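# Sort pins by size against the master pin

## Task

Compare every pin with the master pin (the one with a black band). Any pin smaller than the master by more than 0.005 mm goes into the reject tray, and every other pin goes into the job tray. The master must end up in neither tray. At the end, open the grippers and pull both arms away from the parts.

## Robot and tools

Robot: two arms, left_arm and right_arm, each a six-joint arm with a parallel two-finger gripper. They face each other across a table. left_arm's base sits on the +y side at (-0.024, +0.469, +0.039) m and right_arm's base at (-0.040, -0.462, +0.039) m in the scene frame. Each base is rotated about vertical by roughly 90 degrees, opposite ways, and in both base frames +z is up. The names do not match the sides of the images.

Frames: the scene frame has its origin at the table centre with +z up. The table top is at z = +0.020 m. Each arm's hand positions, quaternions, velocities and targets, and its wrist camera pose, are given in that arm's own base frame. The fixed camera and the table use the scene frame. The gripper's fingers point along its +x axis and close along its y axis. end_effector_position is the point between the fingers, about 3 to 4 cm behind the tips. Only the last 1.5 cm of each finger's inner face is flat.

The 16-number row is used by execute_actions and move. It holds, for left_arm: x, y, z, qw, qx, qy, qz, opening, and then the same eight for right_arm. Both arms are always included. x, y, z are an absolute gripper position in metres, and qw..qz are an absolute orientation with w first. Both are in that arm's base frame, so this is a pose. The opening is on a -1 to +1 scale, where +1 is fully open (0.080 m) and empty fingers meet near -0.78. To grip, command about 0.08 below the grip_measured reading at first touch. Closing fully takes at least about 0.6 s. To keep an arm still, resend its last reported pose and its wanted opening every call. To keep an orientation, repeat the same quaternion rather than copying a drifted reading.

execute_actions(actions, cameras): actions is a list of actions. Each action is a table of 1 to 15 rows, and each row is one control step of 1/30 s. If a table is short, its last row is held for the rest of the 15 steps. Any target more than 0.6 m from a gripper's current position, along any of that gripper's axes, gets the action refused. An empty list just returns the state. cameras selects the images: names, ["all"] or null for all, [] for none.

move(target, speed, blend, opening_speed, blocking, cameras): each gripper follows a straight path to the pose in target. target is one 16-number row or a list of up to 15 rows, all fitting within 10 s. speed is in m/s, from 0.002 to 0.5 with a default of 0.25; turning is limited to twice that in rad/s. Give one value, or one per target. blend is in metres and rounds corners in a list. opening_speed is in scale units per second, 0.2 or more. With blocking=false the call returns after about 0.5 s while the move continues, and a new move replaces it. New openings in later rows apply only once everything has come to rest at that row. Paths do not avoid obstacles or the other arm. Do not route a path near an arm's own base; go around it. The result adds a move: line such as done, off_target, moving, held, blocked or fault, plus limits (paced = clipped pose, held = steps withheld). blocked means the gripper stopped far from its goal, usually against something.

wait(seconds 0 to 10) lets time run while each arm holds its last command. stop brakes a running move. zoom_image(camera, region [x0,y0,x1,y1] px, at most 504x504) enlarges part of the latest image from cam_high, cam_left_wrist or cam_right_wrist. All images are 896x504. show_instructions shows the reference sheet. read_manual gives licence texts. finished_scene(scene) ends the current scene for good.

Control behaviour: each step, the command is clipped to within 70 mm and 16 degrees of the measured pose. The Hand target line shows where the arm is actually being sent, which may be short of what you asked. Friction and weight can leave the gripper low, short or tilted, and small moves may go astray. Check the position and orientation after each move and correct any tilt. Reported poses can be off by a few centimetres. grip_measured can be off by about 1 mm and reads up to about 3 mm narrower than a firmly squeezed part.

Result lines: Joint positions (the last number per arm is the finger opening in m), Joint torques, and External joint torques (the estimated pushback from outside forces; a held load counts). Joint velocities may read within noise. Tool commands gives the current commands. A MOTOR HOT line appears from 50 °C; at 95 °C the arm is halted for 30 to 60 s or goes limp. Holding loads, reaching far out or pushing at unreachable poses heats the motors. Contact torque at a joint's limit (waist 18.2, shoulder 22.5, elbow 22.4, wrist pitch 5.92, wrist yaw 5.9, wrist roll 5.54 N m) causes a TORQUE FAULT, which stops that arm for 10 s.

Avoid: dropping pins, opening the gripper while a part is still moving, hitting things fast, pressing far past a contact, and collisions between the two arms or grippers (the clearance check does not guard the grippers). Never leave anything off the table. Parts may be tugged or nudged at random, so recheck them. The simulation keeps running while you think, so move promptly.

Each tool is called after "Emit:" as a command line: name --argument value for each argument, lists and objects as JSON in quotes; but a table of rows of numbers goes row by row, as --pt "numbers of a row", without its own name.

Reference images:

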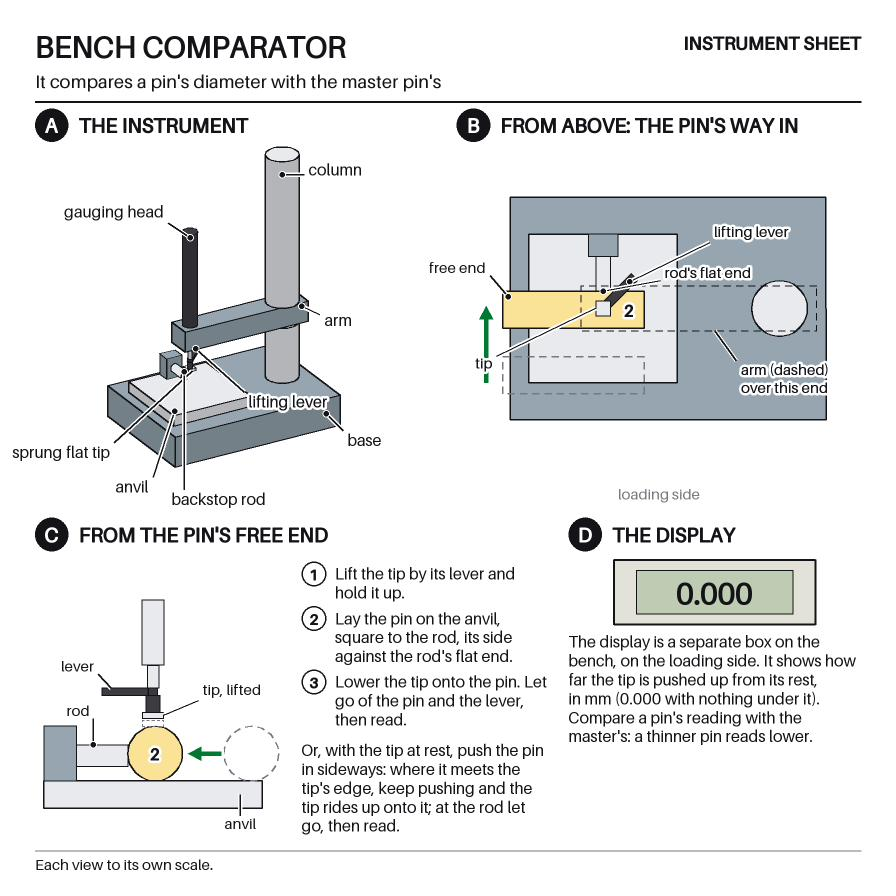

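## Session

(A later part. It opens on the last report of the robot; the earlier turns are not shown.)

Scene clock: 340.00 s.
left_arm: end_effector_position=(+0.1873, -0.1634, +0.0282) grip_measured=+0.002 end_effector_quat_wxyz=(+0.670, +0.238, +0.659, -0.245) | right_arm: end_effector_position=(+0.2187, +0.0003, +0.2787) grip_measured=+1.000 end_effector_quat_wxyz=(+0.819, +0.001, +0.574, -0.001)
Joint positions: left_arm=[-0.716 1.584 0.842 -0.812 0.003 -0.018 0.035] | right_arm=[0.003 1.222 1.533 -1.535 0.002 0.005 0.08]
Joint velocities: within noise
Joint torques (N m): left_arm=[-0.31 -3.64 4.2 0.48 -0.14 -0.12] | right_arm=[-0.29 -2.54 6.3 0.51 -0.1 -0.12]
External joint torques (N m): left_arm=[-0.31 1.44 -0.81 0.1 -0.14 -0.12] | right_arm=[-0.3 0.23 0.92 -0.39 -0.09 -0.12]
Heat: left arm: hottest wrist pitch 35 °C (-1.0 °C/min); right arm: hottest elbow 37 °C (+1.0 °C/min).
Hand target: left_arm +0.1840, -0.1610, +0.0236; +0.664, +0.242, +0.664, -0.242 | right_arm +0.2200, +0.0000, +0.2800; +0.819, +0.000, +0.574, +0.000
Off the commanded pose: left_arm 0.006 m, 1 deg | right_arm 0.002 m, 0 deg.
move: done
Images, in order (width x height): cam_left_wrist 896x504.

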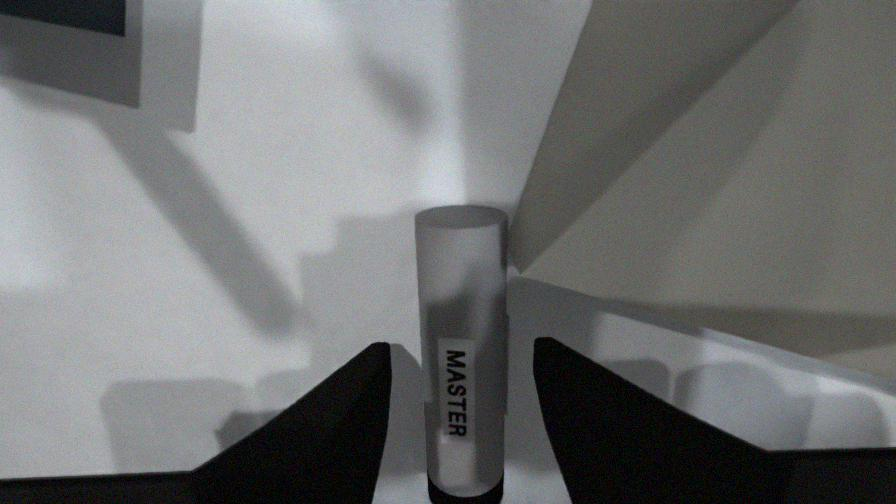

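Emit:
move --pt "0.184 -0.161 0.0235 0.6645 0.2418 0.6645 -0.2418 -0.55 0.22 0.0 0.28 0.8192 0 0.5736 0 1" --pt "0.190 -0.155 0.07 0.6645 0.2418 0.6645 -0.2418 -0.55 0.22 0.0 0.28 0.8192 0 0.5736 0 1" --pt "0.2865 -0.038 0.06 0.6645 0.2418 0.6645 -0.2418 -0.55 0.22 0.0 0.28 0.8192 0 0.5736 0 1" --pt "0.2855 -0.038 0.0235 0.6645 0.2418 0.6645 -0.2418 -0.55 0.22 0.0 0.28 0.8192 0 0.5736 0 1" --speed '[0.04,0.1,0.2,0.06]' --blend '[0,0.02,0.01,0]' --opening_speed 0.8 --cameras '["cam_left_wrist"]'

Scene clock: 355.07 s.
left_arm: end_effector_position=(+0.2890, -0.0391, +0.0295) grip_measured=-0.411 end_effector_quat_wxyz=(+0.670, +0.244, +0.659, -0.240) | right_arm: end_effector_position=(+0.2187, +0.0003, +0.2787) grip_measured=+1.000 end_effector_quat_wxyz=(+0.819, +0.001, +0.574, -0.001)
Joint positions: left_arm=[-0.135 1.738 1.019 -0.835 -0.002 0.563 0.017] | right_arm=[0.003 1.222 1.533 -1.535 0.002 0.005 0.08]
Joint velocities: within noise
Joint torques (N m): left_arm=[0.28 -4.48 4.06 0.75 0.05 0.06] | right_arm=[-0.27 -2.62 6.25 0.51 -0.09 -0.14]
External joint torques (N m): left_arm=[0.29 1.8 -1.03 0.36 0.03 0.06] | right_arm=[-0.29 0.22 0.82 -0.39 -0.08 -0.14]
Heat: left arm: hottest wrist pitch 35 °C (+0.0 °C/min); right arm: hottest elbow 37 °C (+1.0 °C/min).
Hand target: left_arm +0.2854, -0.0381, +0.0236; +0.664, +0.242, +0.664, -0.242 | right_arm +0.2200, +0.0000, +0.2800; +0.819, +0.000, +0.574, +0.000
Off the commanded pose: left_arm 0.007 m, 1 deg | right_arm 0.002 m, 0 deg.
move: done
Images, in order (width x height): cam_left_wrist 896x504.

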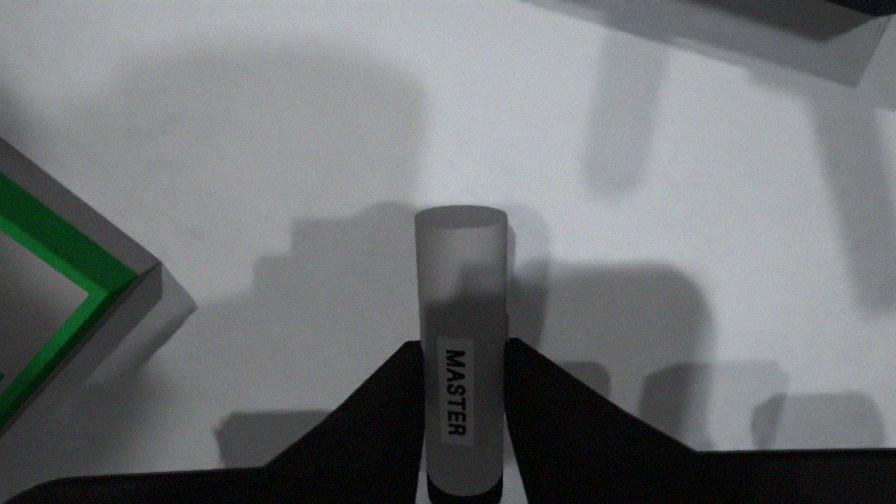

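Emit:
move --pt "0.2865 -0.038 0.0265 0.6645 0.2418 0.6645 -0.2418 -0.55 0.22 0.0 0.28 0.8192 0 0.5736 0 1" --pt "0.2865 -0.038 0.0265 0.6645 0.2418 0.6645 -0.2418 -0.3 0.22 0.0 0.28 0.8192 0 0.5736 0 1" --speed '[0.04,0.04]' --opening_speed 0.2 --cameras '["cam_left_wrist"]'

Scene clock: 366.63 s.
left_arm: end_effector_position=(+0.2881, -0.0388, +0.0295) grip_measured=-0.303 end_effector_quat_wxyz=(+0.669, +0.244, +0.660, -0.240) | right_arm: end_effector_position=(+0.2187, +0.0003, +0.2787) grip_measured=+1.000 end_effector_quat_wxyz=(+0.819, +0.001, +0.574, -0.001)
Joint positions: left_arm=[-0.135 1.738 1.019 -0.839 -0.002 0.564 0.021] | right_arm=[0.003 1.222 1.533 -1.535 0.002 0.005 0.08]
Joint velocities: within noise
Joint torques (N m): left_arm=[0.23 -4.71 5.33 0.2 0.06 0.07] | right_arm=[-0.31 -2.61 6.26 0.51 -0.09 -0.16]
External joint torques (N m): left_arm=[0.26 1.62 0.29 -0.14 0.03 0.07] | right_arm=[-0.29 0.2 0.87 -0.37 -0.1 -0.16]
Heat: left arm: hottest wrist pitch 35 °C (+0.0 °C/min); right arm: hottest elbow 37 °C (+1.0 °C/min).
Hand target: left_arm +0.2865, -0.0380, +0.0265; +0.665, +0.242, +0.664, -0.242 | right_arm +0.2200, +0.0000, +0.2800; +0.819, +0.000, +0.574, +0.000
Off the commanded pose: left_arm 0.004 m, 1 deg | right_arm 0.002 m, 0 deg.
move: done
Images, in order (width x height): cam_left_wrist 896x504.

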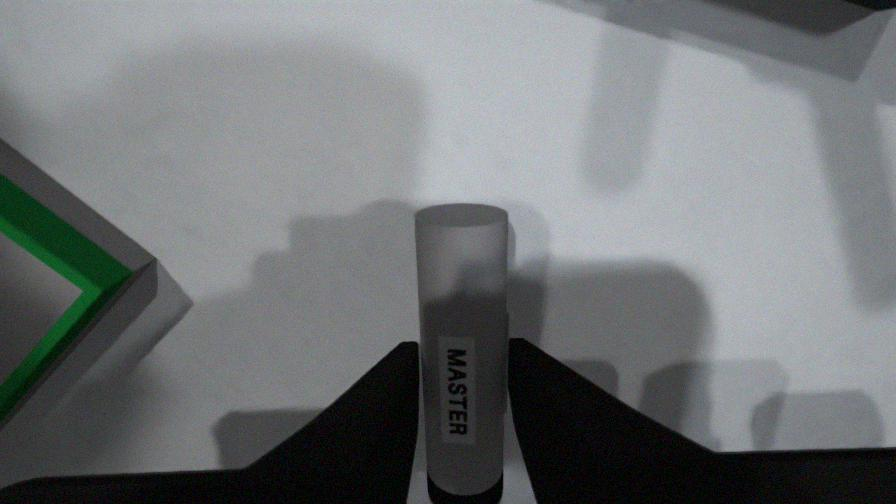

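Emit:
move --pt "0.2865 -0.038 0.0265 0.6645 0.2418 0.6645 -0.2418 0.0 0.22 0.0 0.28 0.8192 0 0.5736 0 1" --pt "0.2875 -0.0388 0.09 0.6645 0.2418 0.6645 -0.2418 0.0 0.22 0.0 0.28 0.8192 0 0.5736 0 1" --speed '[0.04,0.1]' --opening_speed 0.3 --cameras '["cam_left_wrist"]'

Scene clock: 378.10 s.
left_arm: end_effector_position=(+0.2839, -0.0383, +0.0840) grip_measured=-0.002 end_effector_quat_wxyz=(+0.657, +0.241, +0.672, -0.243) | right_arm: end_effector_position=(+0.2187, +0.0003, +0.2787) grip_measured=+1.000 end_effector_quat_wxyz=(+0.819, +0.001, +0.574, -0.001)
Joint positions: left_arm=[-0.135 1.674 1.177 -1.095 -0.002 0.564 0.035] | right_arm=[0.003 1.222 1.533 -1.535 0.002 0.005 0.08]
Joint velocities: within noise
Joint torques (N m): left_arm=[0.07 -6.73 7.71 0.1 0.05 -0.01] | right_arm=[-0.36 -2.57 6.27 0.51 -0.09 -0.15]
External joint torques (N m): left_arm=[0.06 -0.57 2.34 -0.18 0.03 -0.01] | right_arm=[-0.36 0.28 0.85 -0.38 -0.09 -0.15]
Heat: left arm: hottest wrist pitch 35 °C (+0.0 °C/min); right arm: hottest elbow 37 °C (+0.0 °C/min).
Hand target: left_arm +0.2874, -0.0388, +0.0900; +0.664, +0.242, +0.664, -0.242 | right_arm +0.2200, +0.0000, +0.2800; +0.819, +0.000, +0.574, +0.000
Off the commanded pose: left_arm 0.007 m, 1 deg | right_arm 0.002 m, 0 deg.
move: done
Images, in order (width x height): cam_left_wrist 896x504.

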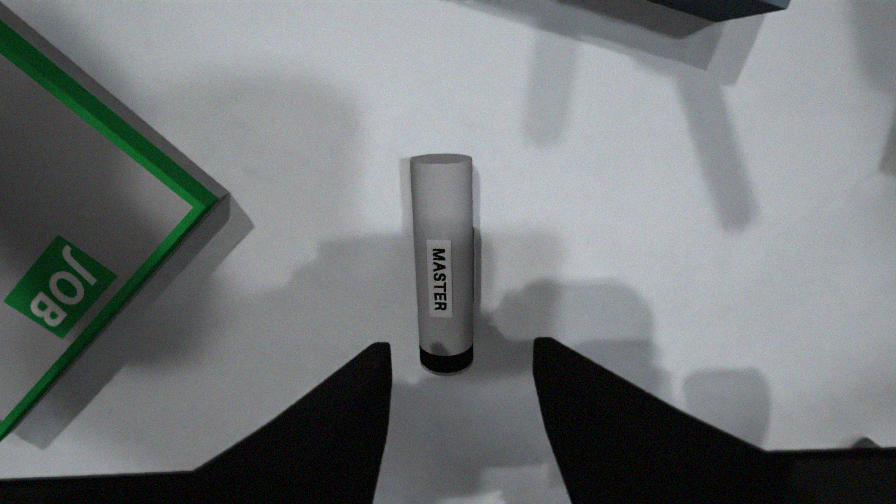

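Emit:
move --pt "0.2540 -0.010 0.060 0.8554 0.1416 0.3889 -0.3113 0.0 0.22 0.0 0.28 0.8192 0 0.5736 0 1" --speed '[0.15]' --cameras '["cam_left_wrist"]'

Scene clock: 400.33 s.
left_arm: end_effector_position=(+0.2566, -0.0095, +0.0613) grip_measured=-0.002 end_effector_quat_wxyz=(+0.855, +0.143, +0.390, -0.311) | right_arm: end_effector_position=(+0.2187, +0.0003, +0.2787) grip_measured=+1.000 end_effector_quat_wxyz=(+0.819, +0.001, +0.574, -0.001)
Joint positions: left_arm=[0.288 1.249 0.522 -0.397 0.577 0.852 0.035] | right_arm=[0.003 1.222 1.533 -1.535 0.002 0.005 0.08]
Joint velocities: within noise
Joint torques (N m): left_arm=[0.33 -3.91 4.91 1.16 0.48 0.06] | right_arm=[-0.33 -2.62 6.27 0.5 -0.09 -0.16]
External joint torques (N m): left_arm=[0.32 -0.62 -0.78 0.19 0.14 0.06] | right_arm=[-0.34 0.21 0.86 -0.39 -0.08 -0.16]
Heat: left arm: hottest wrist pitch 35 °C (+0.0 °C/min); right arm: hottest elbow 37 °C (+0.0 °C/min).
Hand target: left_arm +0.2541, -0.0100, +0.0600; +0.855, +0.142, +0.389, -0.311 | right_arm +0.2200, +0.0000, +0.2800; +0.819, +0.000, +0.574, +0.000
Off the commanded pose: left_arm 0.003 m, 0 deg | right_arm 0.002 m, 0 deg.
move: done
Images, in order (width x height): cam_left_wrist 896x504.

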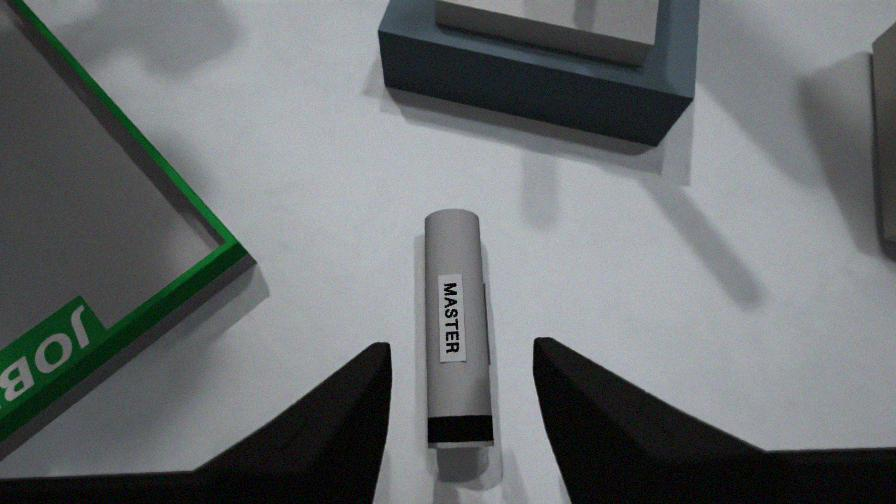

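Emit:
move --pt "0.2535 -0.011 0.0200 0.8594 0.1365 0.3908 -0.3001 0.0 0.22 0.0 0.28 0.8192 0 0.5736 0 1" --speed '[0.08]' --cameras '["cam_left_wrist"]'

Scene clock: 418.47 s.
left_arm: end_effector_position=(+0.2572, -0.0094, +0.0247) grip_measured=-0.002 end_effector_quat_wxyz=(+0.862, +0.140, +0.384, -0.298) | right_arm: end_effector_position=(+0.2187, +0.0003, +0.2787) grip_measured=+1.000 end_effector_quat_wxyz=(+0.819, +0.001, +0.574, -0.001)
Joint positions: left_arm=[0.283 1.35 0.402 -0.139 0.567 0.816 0.035] | right_arm=[0.003 1.222 1.533 -1.535 0.002 0.005 0.08]
Joint velocities: within noise
Joint torques (N m): left_arm=[-0.34 -2.39 4.27 1.21 0.23 -0.11] | right_arm=[-0.28 -2.55 6.22 0.5 -0.11 -0.15]
External joint torques (N m): left_arm=[-0.33 1.01 -0.71 0.23 -0.1 -0.11] | right_arm=[-0.3 0.26 0.81 -0.4 -0.1 -0.15]
Heat: left arm: hottest wrist pitch 37 °C (+2.0 °C/min); right arm: hottest elbow 37 °C (+0.0 °C/min).
Hand target: left_arm +0.2535, -0.0109, +0.0201; +0.859, +0.137, +0.391, -0.300 | right_arm +0.2200, +0.0000, +0.2800; +0.819, +0.000, +0.574, +0.000
Off the commanded pose: left_arm 0.006 m, 1 deg | right_arm 0.002 m, 0 deg.
move: done
Images, in order (width x height): cam_left_wrist 896x504.

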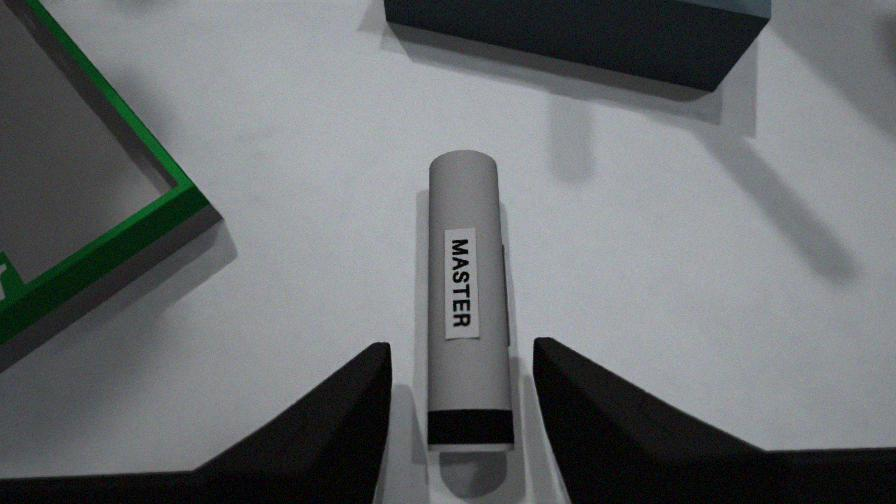

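Emit:
move --pt "0.2535 -0.011 0.0200 0.8594 0.1365 0.3908 -0.3001 -0.55 0.22 0.0 0.28 0.8192 0 0.5736 0 1" --pt "0.248 -0.006 0.10 0.8554 0.1416 0.3889 -0.3113 -0.55 0.22 0.0 0.28 0.8192 0 0.5736 0 1" --pt "0.242 -0.045 0.11 0.8150 0.1843 0.3711 -0.4049 -0.55 0.22 0.0 0.28 0.8192 0 0.5736 0 1" --speed '[0.04,0.15,0.15]' --blend '[0,0.02,0]' --opening_speed 0.8 --cameras '["cam_left_wrist"]'

Scene clock: 433.50 s.
left_arm: end_effector_position=(+0.2368, -0.0439, +0.1029) grip_measured=-0.412 end_effector_quat_wxyz=(+0.812, +0.180, +0.382, -0.402) | right_arm: end_effector_position=(+0.2187, +0.0003, +0.2787) grip_measured=+1.000 end_effector_quat_wxyz=(+0.819, +0.001, +0.574, -0.001)
Joint positions: left_arm=[0.187 1.16 0.664 -0.721 0.617 0.98 0.016] | right_arm=[0.003 1.222 1.533 -1.535 0.002 0.005 0.08]
Joint velocities: within noise
Joint torques (N m): left_arm=[-0.31 -2.28 9.34 0.85 0.73 0.1] | right_arm=[-0.27 -2.5 6.24 0.5 -0.11 -0.15]
External joint torques (N m): left_arm=[-0.31 0.64 3.48 0.05 0.36 0.09] | right_arm=[-0.27 0.32 0.81 -0.4 -0.11 -0.15]
Heat: left arm: hottest wrist pitch 37 °C (+2.0 °C/min); right arm: hottest elbow 37 °C (+0.0 °C/min).
Hand target: left_arm +0.2418, -0.0450, +0.1100; +0.815, +0.184, +0.371, -0.405 | right_arm +0.2200, +0.0000, +0.2800; +0.819, +0.000, +0.574, +0.000
Off the commanded pose: left_arm 0.009 m, 1 deg | right_arm 0.002 m, 0 deg.
move: off_target (left_arm)
Images, in order (width x height): cam_left_wrist 896x504.

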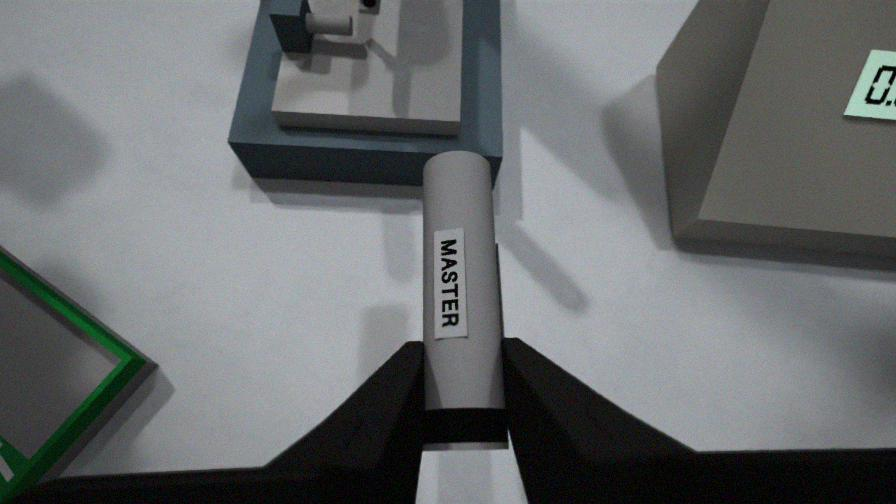

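Emit:
move --pt "0.261 -0.060 0.086 0.8067 0.1918 0.3668 -0.4217 -0.55 0.22 0.0 0.28 0.8192 0 0.5736 0 1" --pt "0.296 -0.110 0.076 0.8067 0.1918 0.3668 -0.4217 -0.55 0.22 0.0 0.28 0.8192 0 0.5736 0 1" --speed '[0.15,0.1]' --blend '[0.01,0]' --cameras '["cam_left_wrist"]'

Scene clock: 487.13 s.
left_arm: end_effector_position=(+0.2892, -0.1080, +0.0701) grip_measured=-0.412 end_effector_quat_wxyz=(+0.803, +0.189, +0.376, -0.422) | right_arm: end_effector_position=(+0.2187, +0.0003, +0.2787) grip_measured=+1.000 end_effector_quat_wxyz=(+0.819, +0.001, +0.574, -0.001)
Joint positions: left_arm=[-0.116 1.427 0.689 -0.329 0.512 0.706 0.016] | right_arm=[0.003 1.222 1.533 -1.535 0.002 0.005 0.08]
Joint velocities: within noise
Joint torques (N m): left_arm=[-0.28 -3.61 8.87 1.43 0.33 -0.09] | right_arm=[-0.29 -2.56 6.25 0.5 -0.09 -0.15]
External joint torques (N m): left_arm=[-0.28 1.04 3.14 0.38 0.03 -0.09] | right_arm=[-0.28 0.25 0.86 -0.39 -0.09 -0.15]
Heat: left arm: hottest wrist pitch 36 °C (-1.0 °C/min); right arm: hottest elbow 38 °C (+1.0 °C/min).
Hand target: left_arm +0.2957, -0.1099, +0.0761; +0.807, +0.192, +0.367, -0.422 | right_arm +0.2200, +0.0000, +0.2800; +0.819, +0.000, +0.574, +0.000
Off the commanded pose: left_arm 0.009 m, 1 deg | right_arm 0.002 m, 0 deg.
move: off_target (left_arm)
Images, in order (width x height): cam_left_wrist 896x504.

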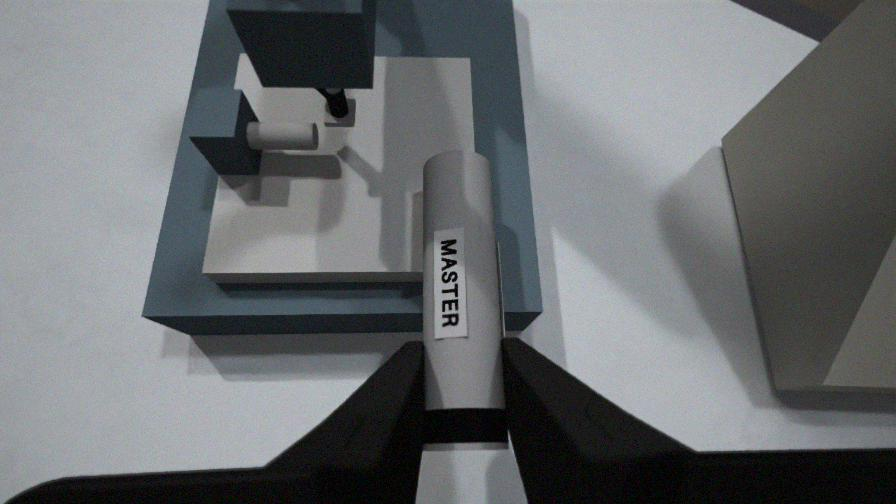

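Emit:
move --pt "0.3190 -0.128 0.0745 0.8067 0.1918 0.3668 -0.4217 -0.55 0.22 0.0 0.28 0.8192 0 0.5736 0 1" --speed '[0.08]' --cameras '["cam_left_wrist"]'

Scene clock: 512.83 s.
left_arm: end_effector_position=(+0.3130, -0.1259, +0.0702) grip_measured=-0.412 end_effector_quat_wxyz=(+0.804, +0.190, +0.374, -0.422) | right_arm: end_effector_position=(+0.2187, +0.0003, +0.2787) grip_measured=+1.000 end_effector_quat_wxyz=(+0.819, +0.001, +0.574, -0.001)
Joint positions: left_arm=[-0.173 1.526 0.77 -0.281 0.485 0.65 0.016] | right_arm=[0.003 1.222 1.533 -1.535 0.002 0.005 0.08]
Joint velocities: within noise
Joint torques (N m): left_arm=[-0.37 -4.02 8.64 1.45 0.22 -0.11] | right_arm=[-0.29 -2.57 6.26 0.51 -0.08 -0.13]
External joint torques (N m): left_arm=[-0.34 1.35 2.96 0.38 -0.07 -0.11] | right_arm=[-0.27 0.25 0.86 -0.39 -0.09 -0.13]
Heat: left arm: hottest wrist pitch 40 °C (+4.0 °C/min); right arm: hottest elbow 38 °C (+1.0 °C/min).
Hand target: left_arm +0.3189, -0.1279, +0.0746; +0.807, +0.192, +0.367, -0.422 | right_arm +0.2200, +0.0000, +0.2800; +0.819, +0.000, +0.574, +0.000
Off the commanded pose: left_arm 0.008 m, 1 deg | right_arm 0.002 m, 0 deg.
move: done
Images, in order (width x height): cam_left_wrist 896x504.

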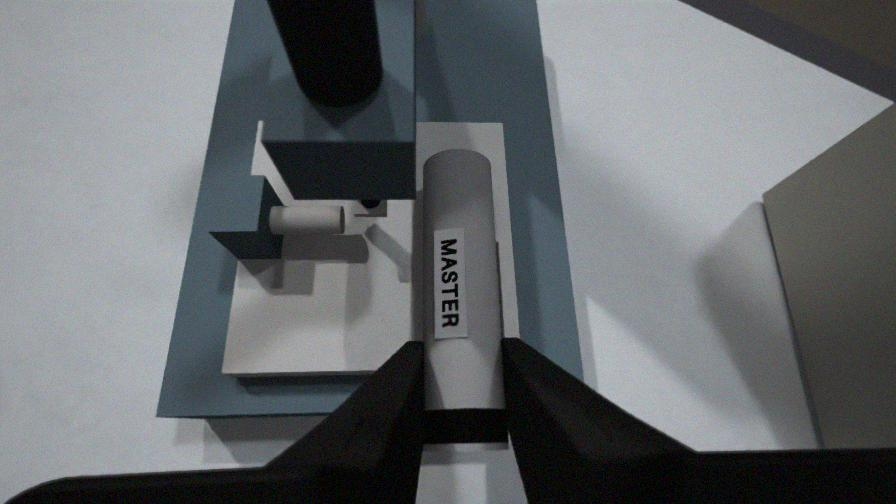

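Emit:
move --pt "0.3157 -0.1291 0.0640 0.8067 0.1918 0.3668 -0.4217 -0.55 0.22 0.0 0.28 0.8192 0 0.5736 0 1" --pt "0.3380 -0.1146 0.0640 0.8067 0.1918 0.3668 -0.4217 -0.55 0.22 0.0 0.28 0.8192 0 0.5736 0 1" --speed '[0.03,0.03]' --cameras '["cam_left_wrist"]'

Scene clock: 534.93 s.
left_arm: end_effector_position=(+0.3344, -0.1184, +0.0674) grip_measured=-0.412 end_effector_quat_wxyz=(+0.807, +0.190, +0.361, -0.428) | right_arm: end_effector_position=(+0.2187, +0.0003, +0.2787) grip_measured=+1.000 end_effector_quat_wxyz=(+0.819, +0.001, +0.574, -0.001)
Joint positions: left_arm=[-0.126 1.607 0.828 -0.258 0.526 0.701 0.016] | right_arm=[0.003 1.222 1.533 -1.535 0.002 0.005 0.08]
Joint velocities: within noise
Joint torques (N m): left_arm=[0.73 -3.62 7.41 0.96 -0.13 0.09] | right_arm=[-0.33 -2.61 6.19 0.48 -0.09 -0.15]
External joint torques (N m): left_arm=[0.73 2.27 1.84 -0.09 -0.43 0.09] | right_arm=[-0.34 0.19 0.79 -0.41 -0.09 -0.15]
Heat: left arm: hottest wrist pitch 40 °C (+4.0 °C/min); right arm: hottest elbow 38 °C (+0.0 °C/min).
Hand target: left_arm +0.3379, -0.1145, +0.0640; +0.807, +0.192, +0.367, -0.422 | right_arm +0.2200, +0.0000, +0.2800; +0.819, +0.000, +0.574, +0.000
Off the commanded pose: left_arm 0.006 m, 1 deg | right_arm 0.002 m, 0 deg.
move: done
Images, in order (width x height): cam_left_wrist 896x504.

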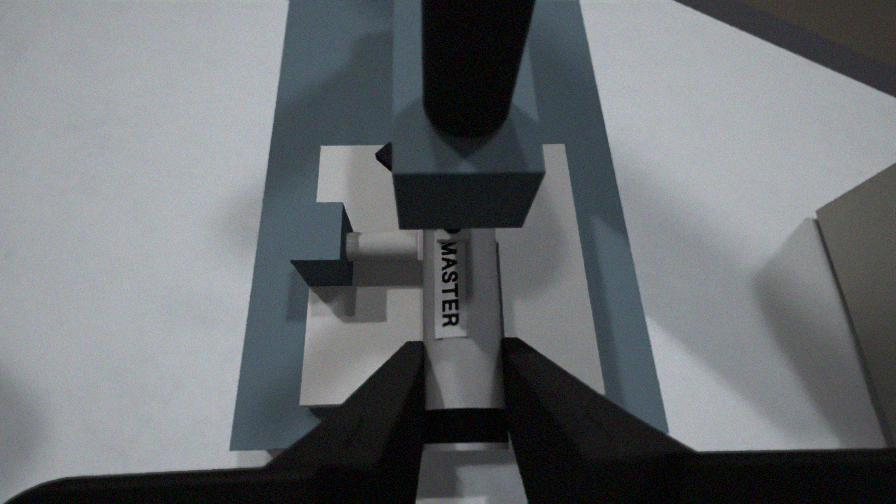

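Emit:
move --pt "0.3410 -0.1105 0.0640 0.8067 0.1918 0.3668 -0.4217 -0.55 0.22 0.0 0.28 0.8192 0 0.5736 0 1" --speed '[0.03]' --cameras '["cam_left_wrist"]'

Emit:
zoom_image --camera "cam_left_wrist" --region '[320, 160, 580, 310]'

Scene clock: 547.67 s.
left_arm: end_effector_position=(+0.3362, -0.1168, +0.0674) grip_measured=-0.412 end_effector_quat_wxyz=(+0.805, +0.190, +0.360, -0.432) | right_arm: end_effector_position=(+0.2187, +0.0003, +0.2787) grip_measured=+1.000 end_effector_quat_wxyz=(+0.819, +0.001, +0.574, -0.001)
Joint positions: left_arm=[-0.116 1.617 0.839 -0.268 0.538 0.718 0.016] | right_arm=[0.003 1.222 1.533 -1.535 0.002 0.005 0.08]
Joint velocities: within noise
Joint torques (N m): left_arm=[1.22 -3.73 7.39 1 -0.31 0.06] | right_arm=[-0.34 -2.57 6.27 0.51 -0.09 -0.14]
External joint torques (N m): left_arm=[1.24 2.23 1.77 -0.06 -0.62 0.05] | right_arm=[-0.35 0.23 0.87 -0.39 -0.09 -0.14]
Heat: left arm: hottest wrist pitch 39 °C (+3.0 °C/min); right arm: hottest elbow 38 °C (+0.0 °C/min).
Hand target: left_arm +0.3408, -0.1105, +0.0641; +0.807, +0.192, +0.367, -0.422 | right_arm +0.2200, +0.0000, +0.2800; +0.819, +0.000, +0.574, +0.000
Off the commanded pose: left_arm 0.009 m, 1 deg | right_arm 0.002 m, 0 deg.
move: off_target (left_arm)
Images, in order (width x height): cam_left_wrist 896x504.

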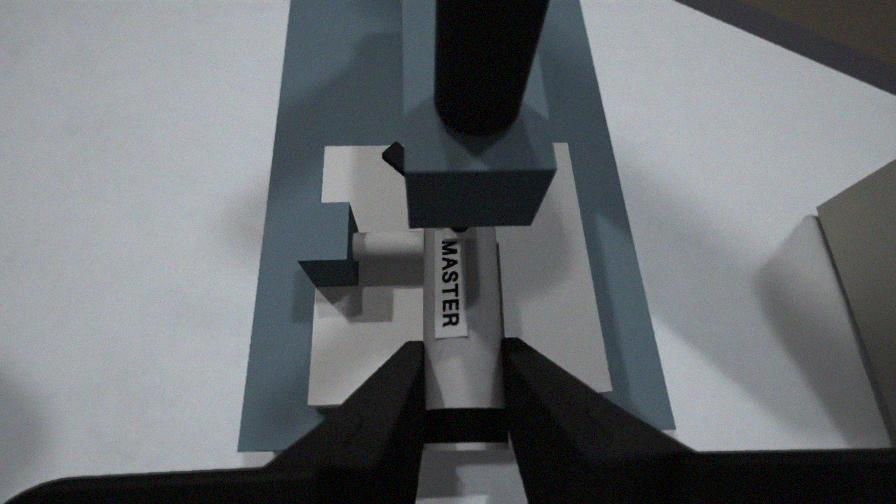

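Scaled by 1.938 from the camera's 896x504 image, which has a finer 1280x720 frame.

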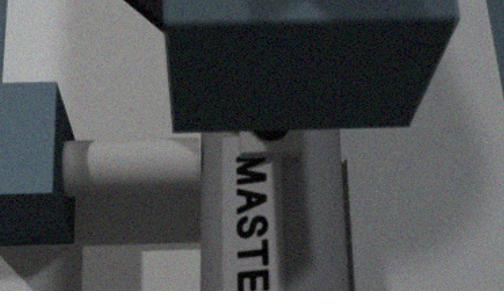

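Emit:
move --pt "0.3389 -0.1143 0.0665 0.8067 0.1918 0.3668 -0.4217 0.0 0.22 0.0 0.28 0.8192 0 0.5736 0 1" --pt "0.306 -0.072 0.126 0.8067 0.1918 0.3668 -0.4217 0.0 0.22 0.0 0.28 0.8192 0 0.5736 0 1" --pt "0.20 -0.08 0.18 0.7190 0.2573 0.3353 -0.5518 0.0 0.22 0.0 0.28 0.8192 0 0.5736 0 1" --speed '[0.02,0.1,0.2]' --blend '[0,0.02,0]' --opening_speed 0.4 --cameras '["cam_left_wrist","cam_high"]'

Scene clock: 565.80 s.
left_arm: end_effector_position=(+0.1981, -0.0802, +0.1742) grip_measured=-0.002 end_effector_quat_wxyz=(+0.715, +0.252, +0.344, -0.554) | right_arm: end_effector_position=(+0.2187, +0.0003, +0.2787) grip_measured=+1.000 end_effector_quat_wxyz=(+0.819, +0.001, +0.574, -0.001)
Joint positions: left_arm=[0.073 1.162 0.968 -1.243 0.679 1.328 0.035] | right_arm=[0.003 1.222 1.533 -1.535 0.002 0.005 0.08]
Joint velocities: within noise
Joint torques (N m): left_arm=[0.28 -3.37 8.3 0.34 0.6 0.07] | right_arm=[-0.29 -2.54 6.24 0.49 -0.09 -0.13]
External joint torques (N m): left_arm=[0.3 -0.6 2.56 -0.15 0.16 0.07] | right_arm=[-0.28 0.3 0.8 -0.42 -0.09 -0.13]
Heat: left arm: hottest wrist pitch 38 °C (-1.0 °C/min); right arm: hottest elbow 38 °C (+0.0 °C/min).
Hand target: left_arm +0.1999, -0.0800, +0.1800; +0.719, +0.257, +0.335, -0.552 | right_arm +0.2200, +0.0000, +0.2800; +0.819, +0.000, +0.574, +0.000
Off the commanded pose: left_arm 0.006 m, 1 deg | right_arm 0.002 m, 0 deg.
move: done
Images, in order (width x height): cam_high 896x504, cam_left_wrist 896x504.

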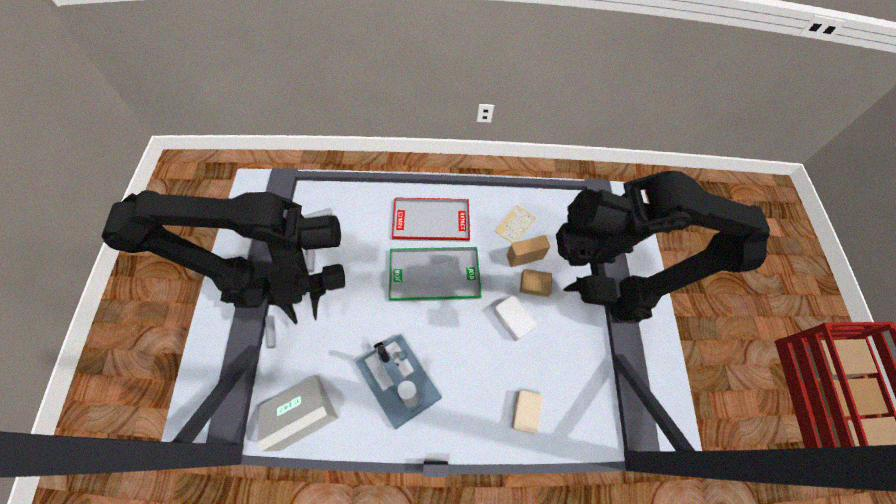

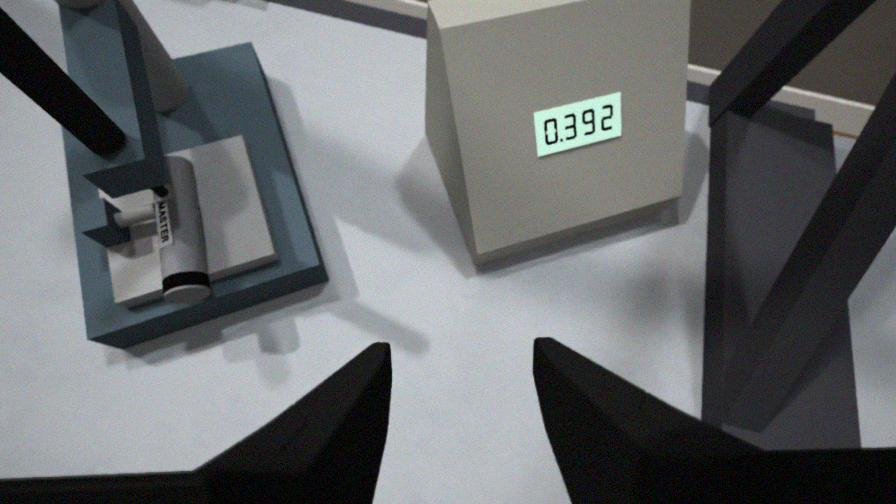

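Emit:
zoom_image --camera "cam_left_wrist" --region '[510, 80, 650, 170]'

Emit:
zoom_image --camera "cam_left_wrist" --region '[60, 130, 330, 350]'

Emit:
zoom_image --camera "cam_high" --region '[230, 160, 400, 400]'

Scaled by 3.600 from the camera's 896x504 image, which has a finer 1280x720 frame.

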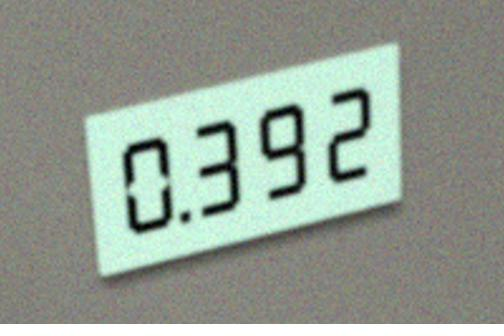

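Scaled by 1.867 from the camera's 896x504 image, which has a finer 1280x720 frame.

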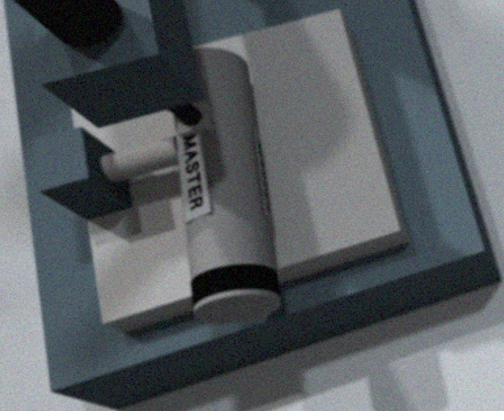

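Scaled by 2.100 from the camera's 896x504 image, which has a finer 1280x720 frame.

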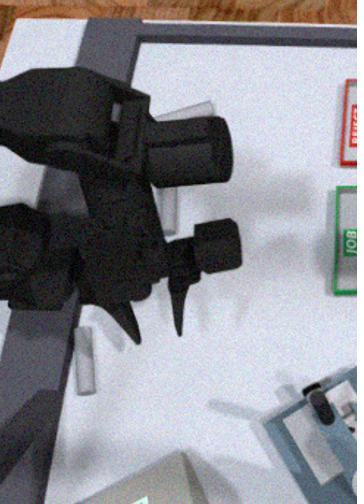

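Emit:
move --pt "0.303 -0.073 0.124 0.8067 0.1918 0.3668 -0.4217 0.0 0.22 0.0 0.28 0.8192 0 0.5736 0 1" --pt "0.3335 -0.1175 0.0605 0.8067 0.1918 0.3668 -0.4217 0.0 0.22 0.0 0.28 0.8192 0 0.5736 0 1" --speed '[0.2,0.08]' --blend '[0.01,0]' --cameras '["cam_left_wrist"]'

Scene clock: 602.30 s.
left_arm: end_effector_position=(+0.3367, -0.1171, +0.0670) grip_measured=-0.002 end_effector_quat_wxyz=(+0.810, +0.194, +0.359, -0.421) | right_arm: end_effector_position=(+0.2187, +0.0003, +0.2787) grip_measured=+1.000 end_effector_quat_wxyz=(+0.819, +0.001, +0.574, -0.001)
Joint positions: left_arm=[-0.127 1.606 0.822 -0.239 0.511 0.695 0.035] | right_arm=[0.003 1.222 1.533 -1.535 0.002 0.005 0.08]
Joint velocities: within noise
Joint torques (N m): left_arm=[-0.33 -4.4 4.98 1.29 0.18 -0.1] | right_arm=[-0.35 -2.62 6.2 0.51 -0.09 -0.15]
External joint torques (N m): left_arm=[-0.33 1.54 -0.69 0.19 -0.11 -0.1] | right_arm=[-0.36 0.18 0.8 -0.39 -0.09 -0.15]
Heat: left arm: hottest elbow 37 °C (+1.0 °C/min); right arm: hottest elbow 38 °C (+0.0 °C/min).
Hand target: left_arm +0.3334, -0.1175, +0.0606; +0.807, +0.192, +0.367, -0.422 | right_arm +0.2200, +0.0000, +0.2800; +0.819, +0.000, +0.574, +0.000
Off the commanded pose: left_arm 0.007 m, 1 deg | right_arm 0.002 m, 0 deg.
move: done
Images, in order (width x height): cam_left_wrist 896x504.

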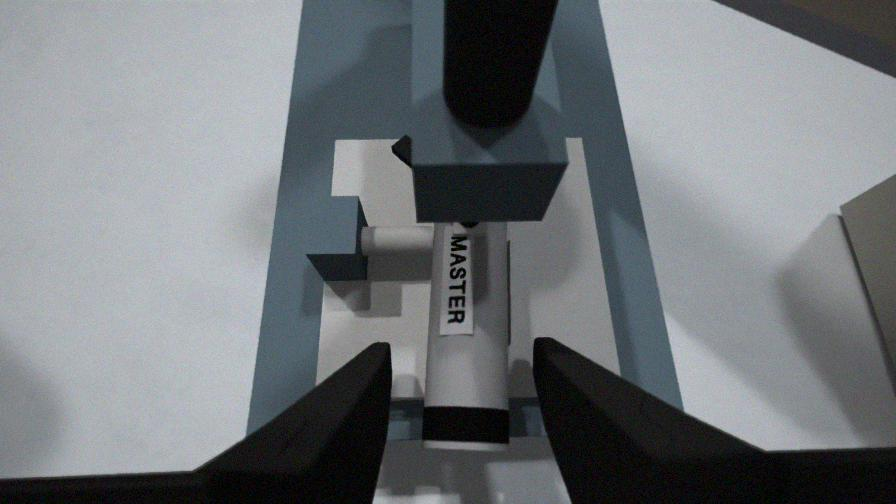

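Emit:
move --pt "0.3335 -0.1175 0.0605 0.8067 0.1918 0.3668 -0.4217 -0.55 0.22 0.0 0.28 0.8192 0 0.5736 0 1" --pt "0.315 -0.130 0.0635 0.8067 0.1918 0.3668 -0.4217 -0.55 0.22 0.0 0.28 0.8192 0 0.5736 0 1" --pt "0.291 -0.092 0.11 0.8067 0.1918 0.3668 -0.4217 -0.55 0.22 0.0 0.28 0.8192 0 0.5736 0 1" --pt "0.28 0.05 0.14 0.8554 0.1416 0.3889 -0.3113 -0.55 0.22 0.0 0.28 0.8192 0 0.5736 0 1" --pt "0.232 0.21 0.06 0.9083 -0.0358 0.4093 0.0796 -0.55 0.22 0.0 0.28 0.8192 0 0.5736 0 1" --speed '[0.05,0.05,0.15,0.2,0.2]' --blend '[0,0.005,0.02,0.03,0]' --opening_speed 0.8 --cameras '["cam_left_wrist"]'

Scene clock: 627.47 s.
left_arm: end_effector_position=(+0.2331, +0.2105, +0.0626) grip_measured=-0.402 end_effector_quat_wxyz=(+0.909, -0.032, +0.409, +0.079) | right_arm: end_effector_position=(+0.2187, +0.0003, +0.2787) grip_measured=+1.000 end_effector_quat_wxyz=(+0.819, +0.001, +0.574, -0.001)
Joint positions: left_arm=[0.961 1.436 0.643 -0.215 0.487 0.649 0.017] | right_arm=[0.003 1.222 1.533 -1.535 0.002 0.005 0.08]
Joint velocities: within noise
Joint torques (N m): left_arm=[0.26 -3.78 5.39 1.57 0.33 -0.11] | right_arm=[-0.29 -2.6 6.25 0.51 -0.09 -0.14]
External joint torques (N m): left_arm=[0.25 0.86 -0.24 0.46 0.06 -0.11] | right_arm=[-0.29 0.11 0.87 -0.41 -0.09 -0.14]
Heat: left arm: hottest wrist pitch 39 °C (+1.0 °C/min); right arm: hottest elbow 38 °C (+0.0 °C/min).
Hand target: left_arm +0.2319, +0.2100, +0.0600; +0.908, -0.036, +0.409, +0.080 | right_arm +0.2200, +0.0000, +0.2800; +0.819, +0.000, +0.574, +0.000
Off the commanded pose: left_arm 0.003 m, 0 deg | right_arm 0.002 m, 0 deg.
move: done
Images, in order (width x height): cam_left_wrist 896x504.

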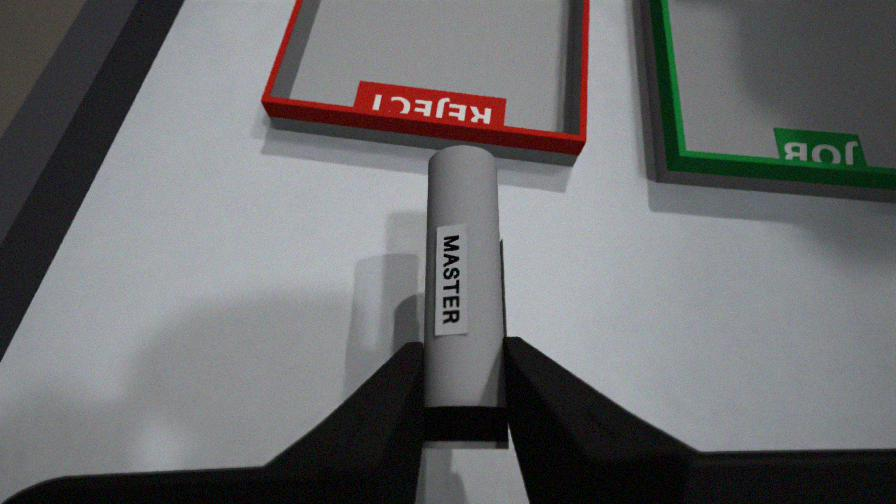

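Emit:
move --pt "0.232 0.225 0.022 0.9083 -0.0358 0.4093 0.0796 -0.55 0.22 0.0 0.28 0.8192 0 0.5736 0 1" --speed '[0.08]' --cameras '["cam_left_wrist"]'

Scene clock: 649.70 s.
left_arm: end_effector_position=(+0.2334, +0.2267, +0.0257) grip_measured=-0.402 end_effector_quat_wxyz=(+0.909, -0.032, +0.408, +0.082) | right_arm: end_effector_position=(+0.2187, +0.0003, +0.2787) grip_measured=+1.000 end_effector_quat_wxyz=(+0.819, +0.001, +0.574, -0.001)
Joint positions: left_arm=[0.995 1.6 0.611 -0.03 0.502 0.677 0.017] | right_arm=[0.003 1.222 1.533 -1.535 0.002 0.005 0.08]
Joint velocities: within noise
Joint torques (N m): left_arm=[0.22 -3.88 4.64 1.4 0.45 0.08] | right_arm=[-0.28 -2.58 6.24 0.49 -0.1 -0.14]
External joint torques (N m): left_arm=[0.24 1.31 -0.34 0.31 0.16 0.08] | right_arm=[-0.31 0.17 0.85 -0.41 -0.1 -0.14]
Heat: left arm: hottest wrist pitch 41 °C (+5.0 °C/min); right arm: hottest elbow 38 °C (+0.0 °C/min).
Hand target: left_arm +0.2320, +0.2250, +0.0221; +0.908, -0.036, +0.409, +0.080 | right_arm +0.2200, +0.0000, +0.2800; +0.819, +0.000, +0.574, +0.000
Off the commanded pose: left_arm 0.004 m, 1 deg | right_arm 0.002 m, 0 deg.
move: done
Images, in order (width x height): cam_left_wrist 896x504.

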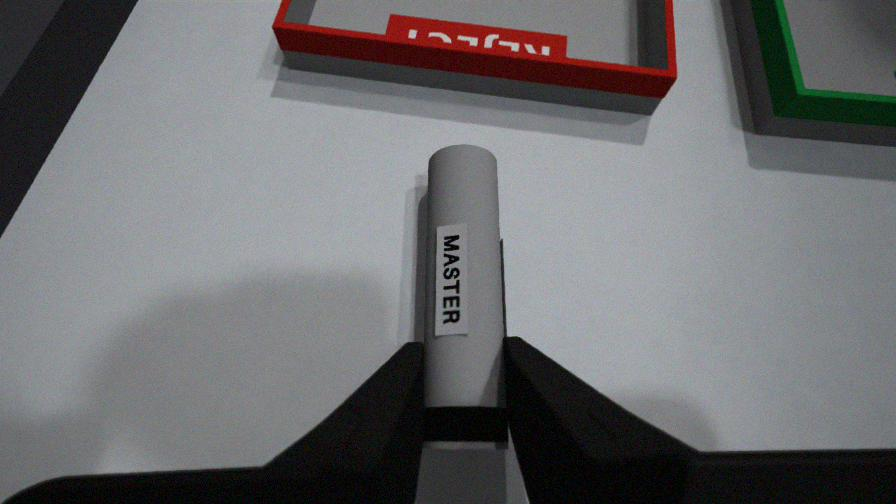

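Emit:
move --pt "0.232 0.225 0.0205 0.9083 -0.0358 0.4093 0.0796 -0.55 0.22 0.0 0.28 0.8192 0 0.5736 0 1" --pt "0.232 0.225 0.0210 0.9083 -0.0358 0.4093 0.0796 -0.25 0.22 0.0 0.28 0.8192 0 0.5736 0 1" --pt "0.19 0.219 0.080 0.9083 -0.0358 0.4093 0.0796 -0.1 0.22 0.0 0.28 0.8192 0 0.5736 0 1" --speed '[0.04,0.03,0.1]' --opening_speed 0.25 --cameras '["cam_left_wrist"]'

Emit:
move --pt "0.18 0.15 0.13 0.70 0.15 0.66 -0.15 0.1 0.22 0.0 0.28 0.8192 0 0.5736 0 1" --pt "0.15 0.10 0.11 0.5417 0.4545 0.5417 -0.4545 0.1 0.22 0.0 0.28 0.8192 0 0.5736 0 1" --speed '[0.2,0.2]' --cameras '["cam_left_wrist","cam_high"]'

Scene clock: 673.80 s.
left_arm: end_effector_position=(+0.1884, +0.2149, +0.0727) grip_measured=-0.103 end_effector_quat_wxyz=(+0.905, -0.045, +0.416, +0.076) | right_arm: end_effector_position=(+0.2187, +0.0003, +0.2787) grip_measured=+1.000 end_effector_quat_wxyz=(+0.819, +0.001, +0.574, -0.001)
Joint positions: left_arm=[1.14 1.364 0.656 -0.422 0.573 0.826 0.03] | right_arm=[0.003 1.222 1.533 -1.535 0.002 0.005 0.08]
Joint velocities: within noise
Joint torques (N m): left_arm=[0.26 -4.88 8.09 0.86 0.48 0.07] | right_arm=[-0.29 -2.59 6.28 0.51 -0.09 -0.16]
External joint torques (N m): left_arm=[0.28 -0.73 2.44 -0.08 0.13 0.07] | right_arm=[-0.29 0.27 0.86 -0.38 -0.08 -0.16]
Heat: left arm: hottest wrist pitch 40 °C (+2.0 °C/min); right arm: hottest elbow 38 °C (+0.0 °C/min).
Hand target: left_arm +0.1899, +0.2189, +0.0800; +0.908, -0.036, +0.409, +0.080 | right_arm +0.2200, +0.0000, +0.2800; +0.819, +0.000, +0.574, +0.000
Off the commanded pose: left_arm 0.009 m, 1 deg | right_arm 0.002 m, 0 deg.
move: off_target (left_arm); target 3's new opening was sent with left_arm's hand 0.009 m and 1 deg from that target
Images, in order (width x height): cam_left_wrist 896x504.

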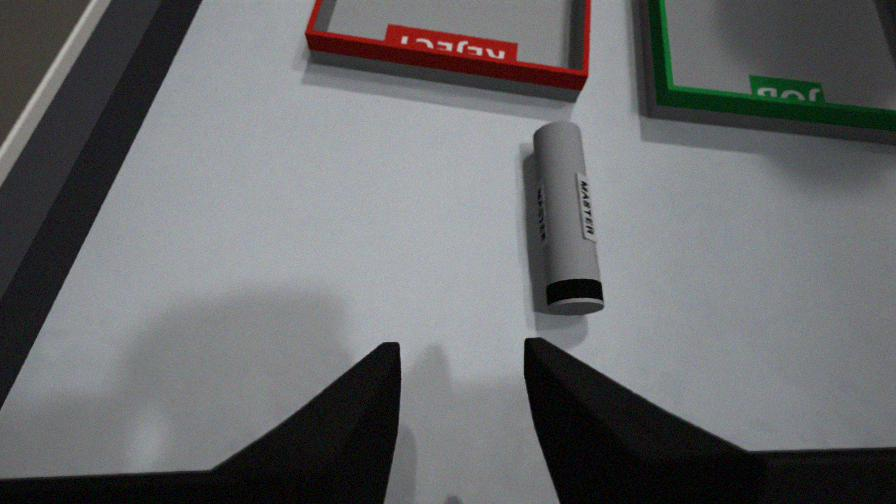

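Scene clock: 679.03 s.
left_arm: end_effector_position=(+0.1528, +0.1020, +0.1118) grip_measured=+0.098 end_effector_quat_wxyz=(+0.545, +0.455, +0.541, -0.451) | right_arm: end_effector_position=(+0.2187, +0.0003, +0.2787) grip_measured=+1.000 end_effector_quat_wxyz=(+0.819, +0.001, +0.574, -0.001)
Joint positions: left_arm=[0.591 1.228 0.9 -1.237 0.003 1.982 0.039] | right_arm=[0.003 1.222 1.533 -1.535 0.002 0.005 0.08]
Joint velocities: within noise
Joint torques (N m): left_arm=[-0.34 -3.66 4.74 0.13 -0.11 0.07] | right_arm=[-0.31 -2.54 6.22 0.5 -0.09 -0.15]
External joint torques (N m): left_arm=[-0.35 -0.64 -0.78 -0.14 -0.16 0.07] | right_arm=[-0.31 0.22 0.85 -0.39 -0.08 -0.15]
Heat: left arm: hottest wrist pitch 39 °C (+0.0 °C/min); right arm: hottest elbow 38 °C (+0.0 °C/min).
Hand target: left_arm +0.1500, +0.1000, +0.1100; +0.542, +0.454, +0.542, -0.455 | right_arm +0.2200, +0.0000, +0.2800; +0.819, +0.000, +0.574, +0.000
Off the commanded pose: left_arm 0.004 m, 1 deg | right_arm 0.002 m, 0 deg.
move: done
Images, in order (width x height): cam_high 896x504, cam_left_wrist 896x504.

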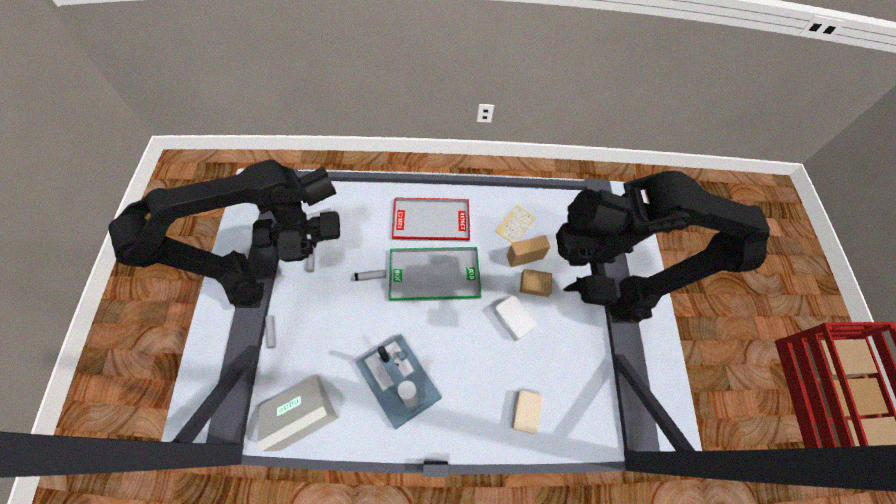

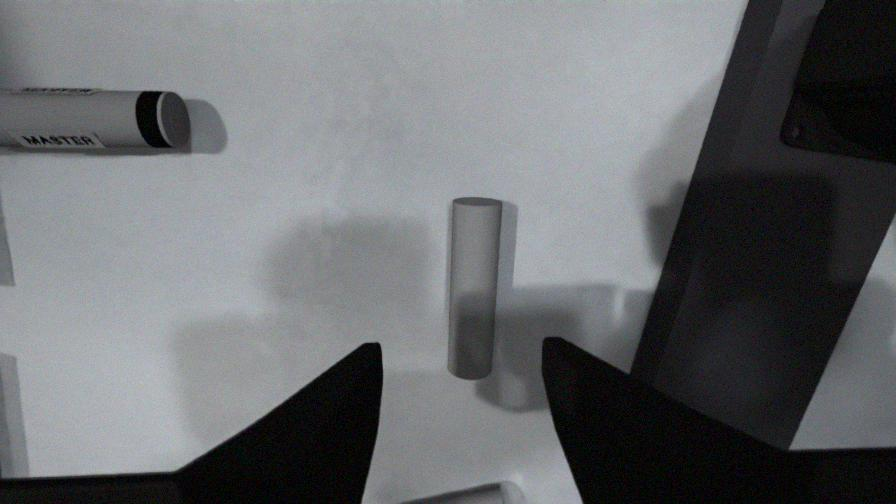

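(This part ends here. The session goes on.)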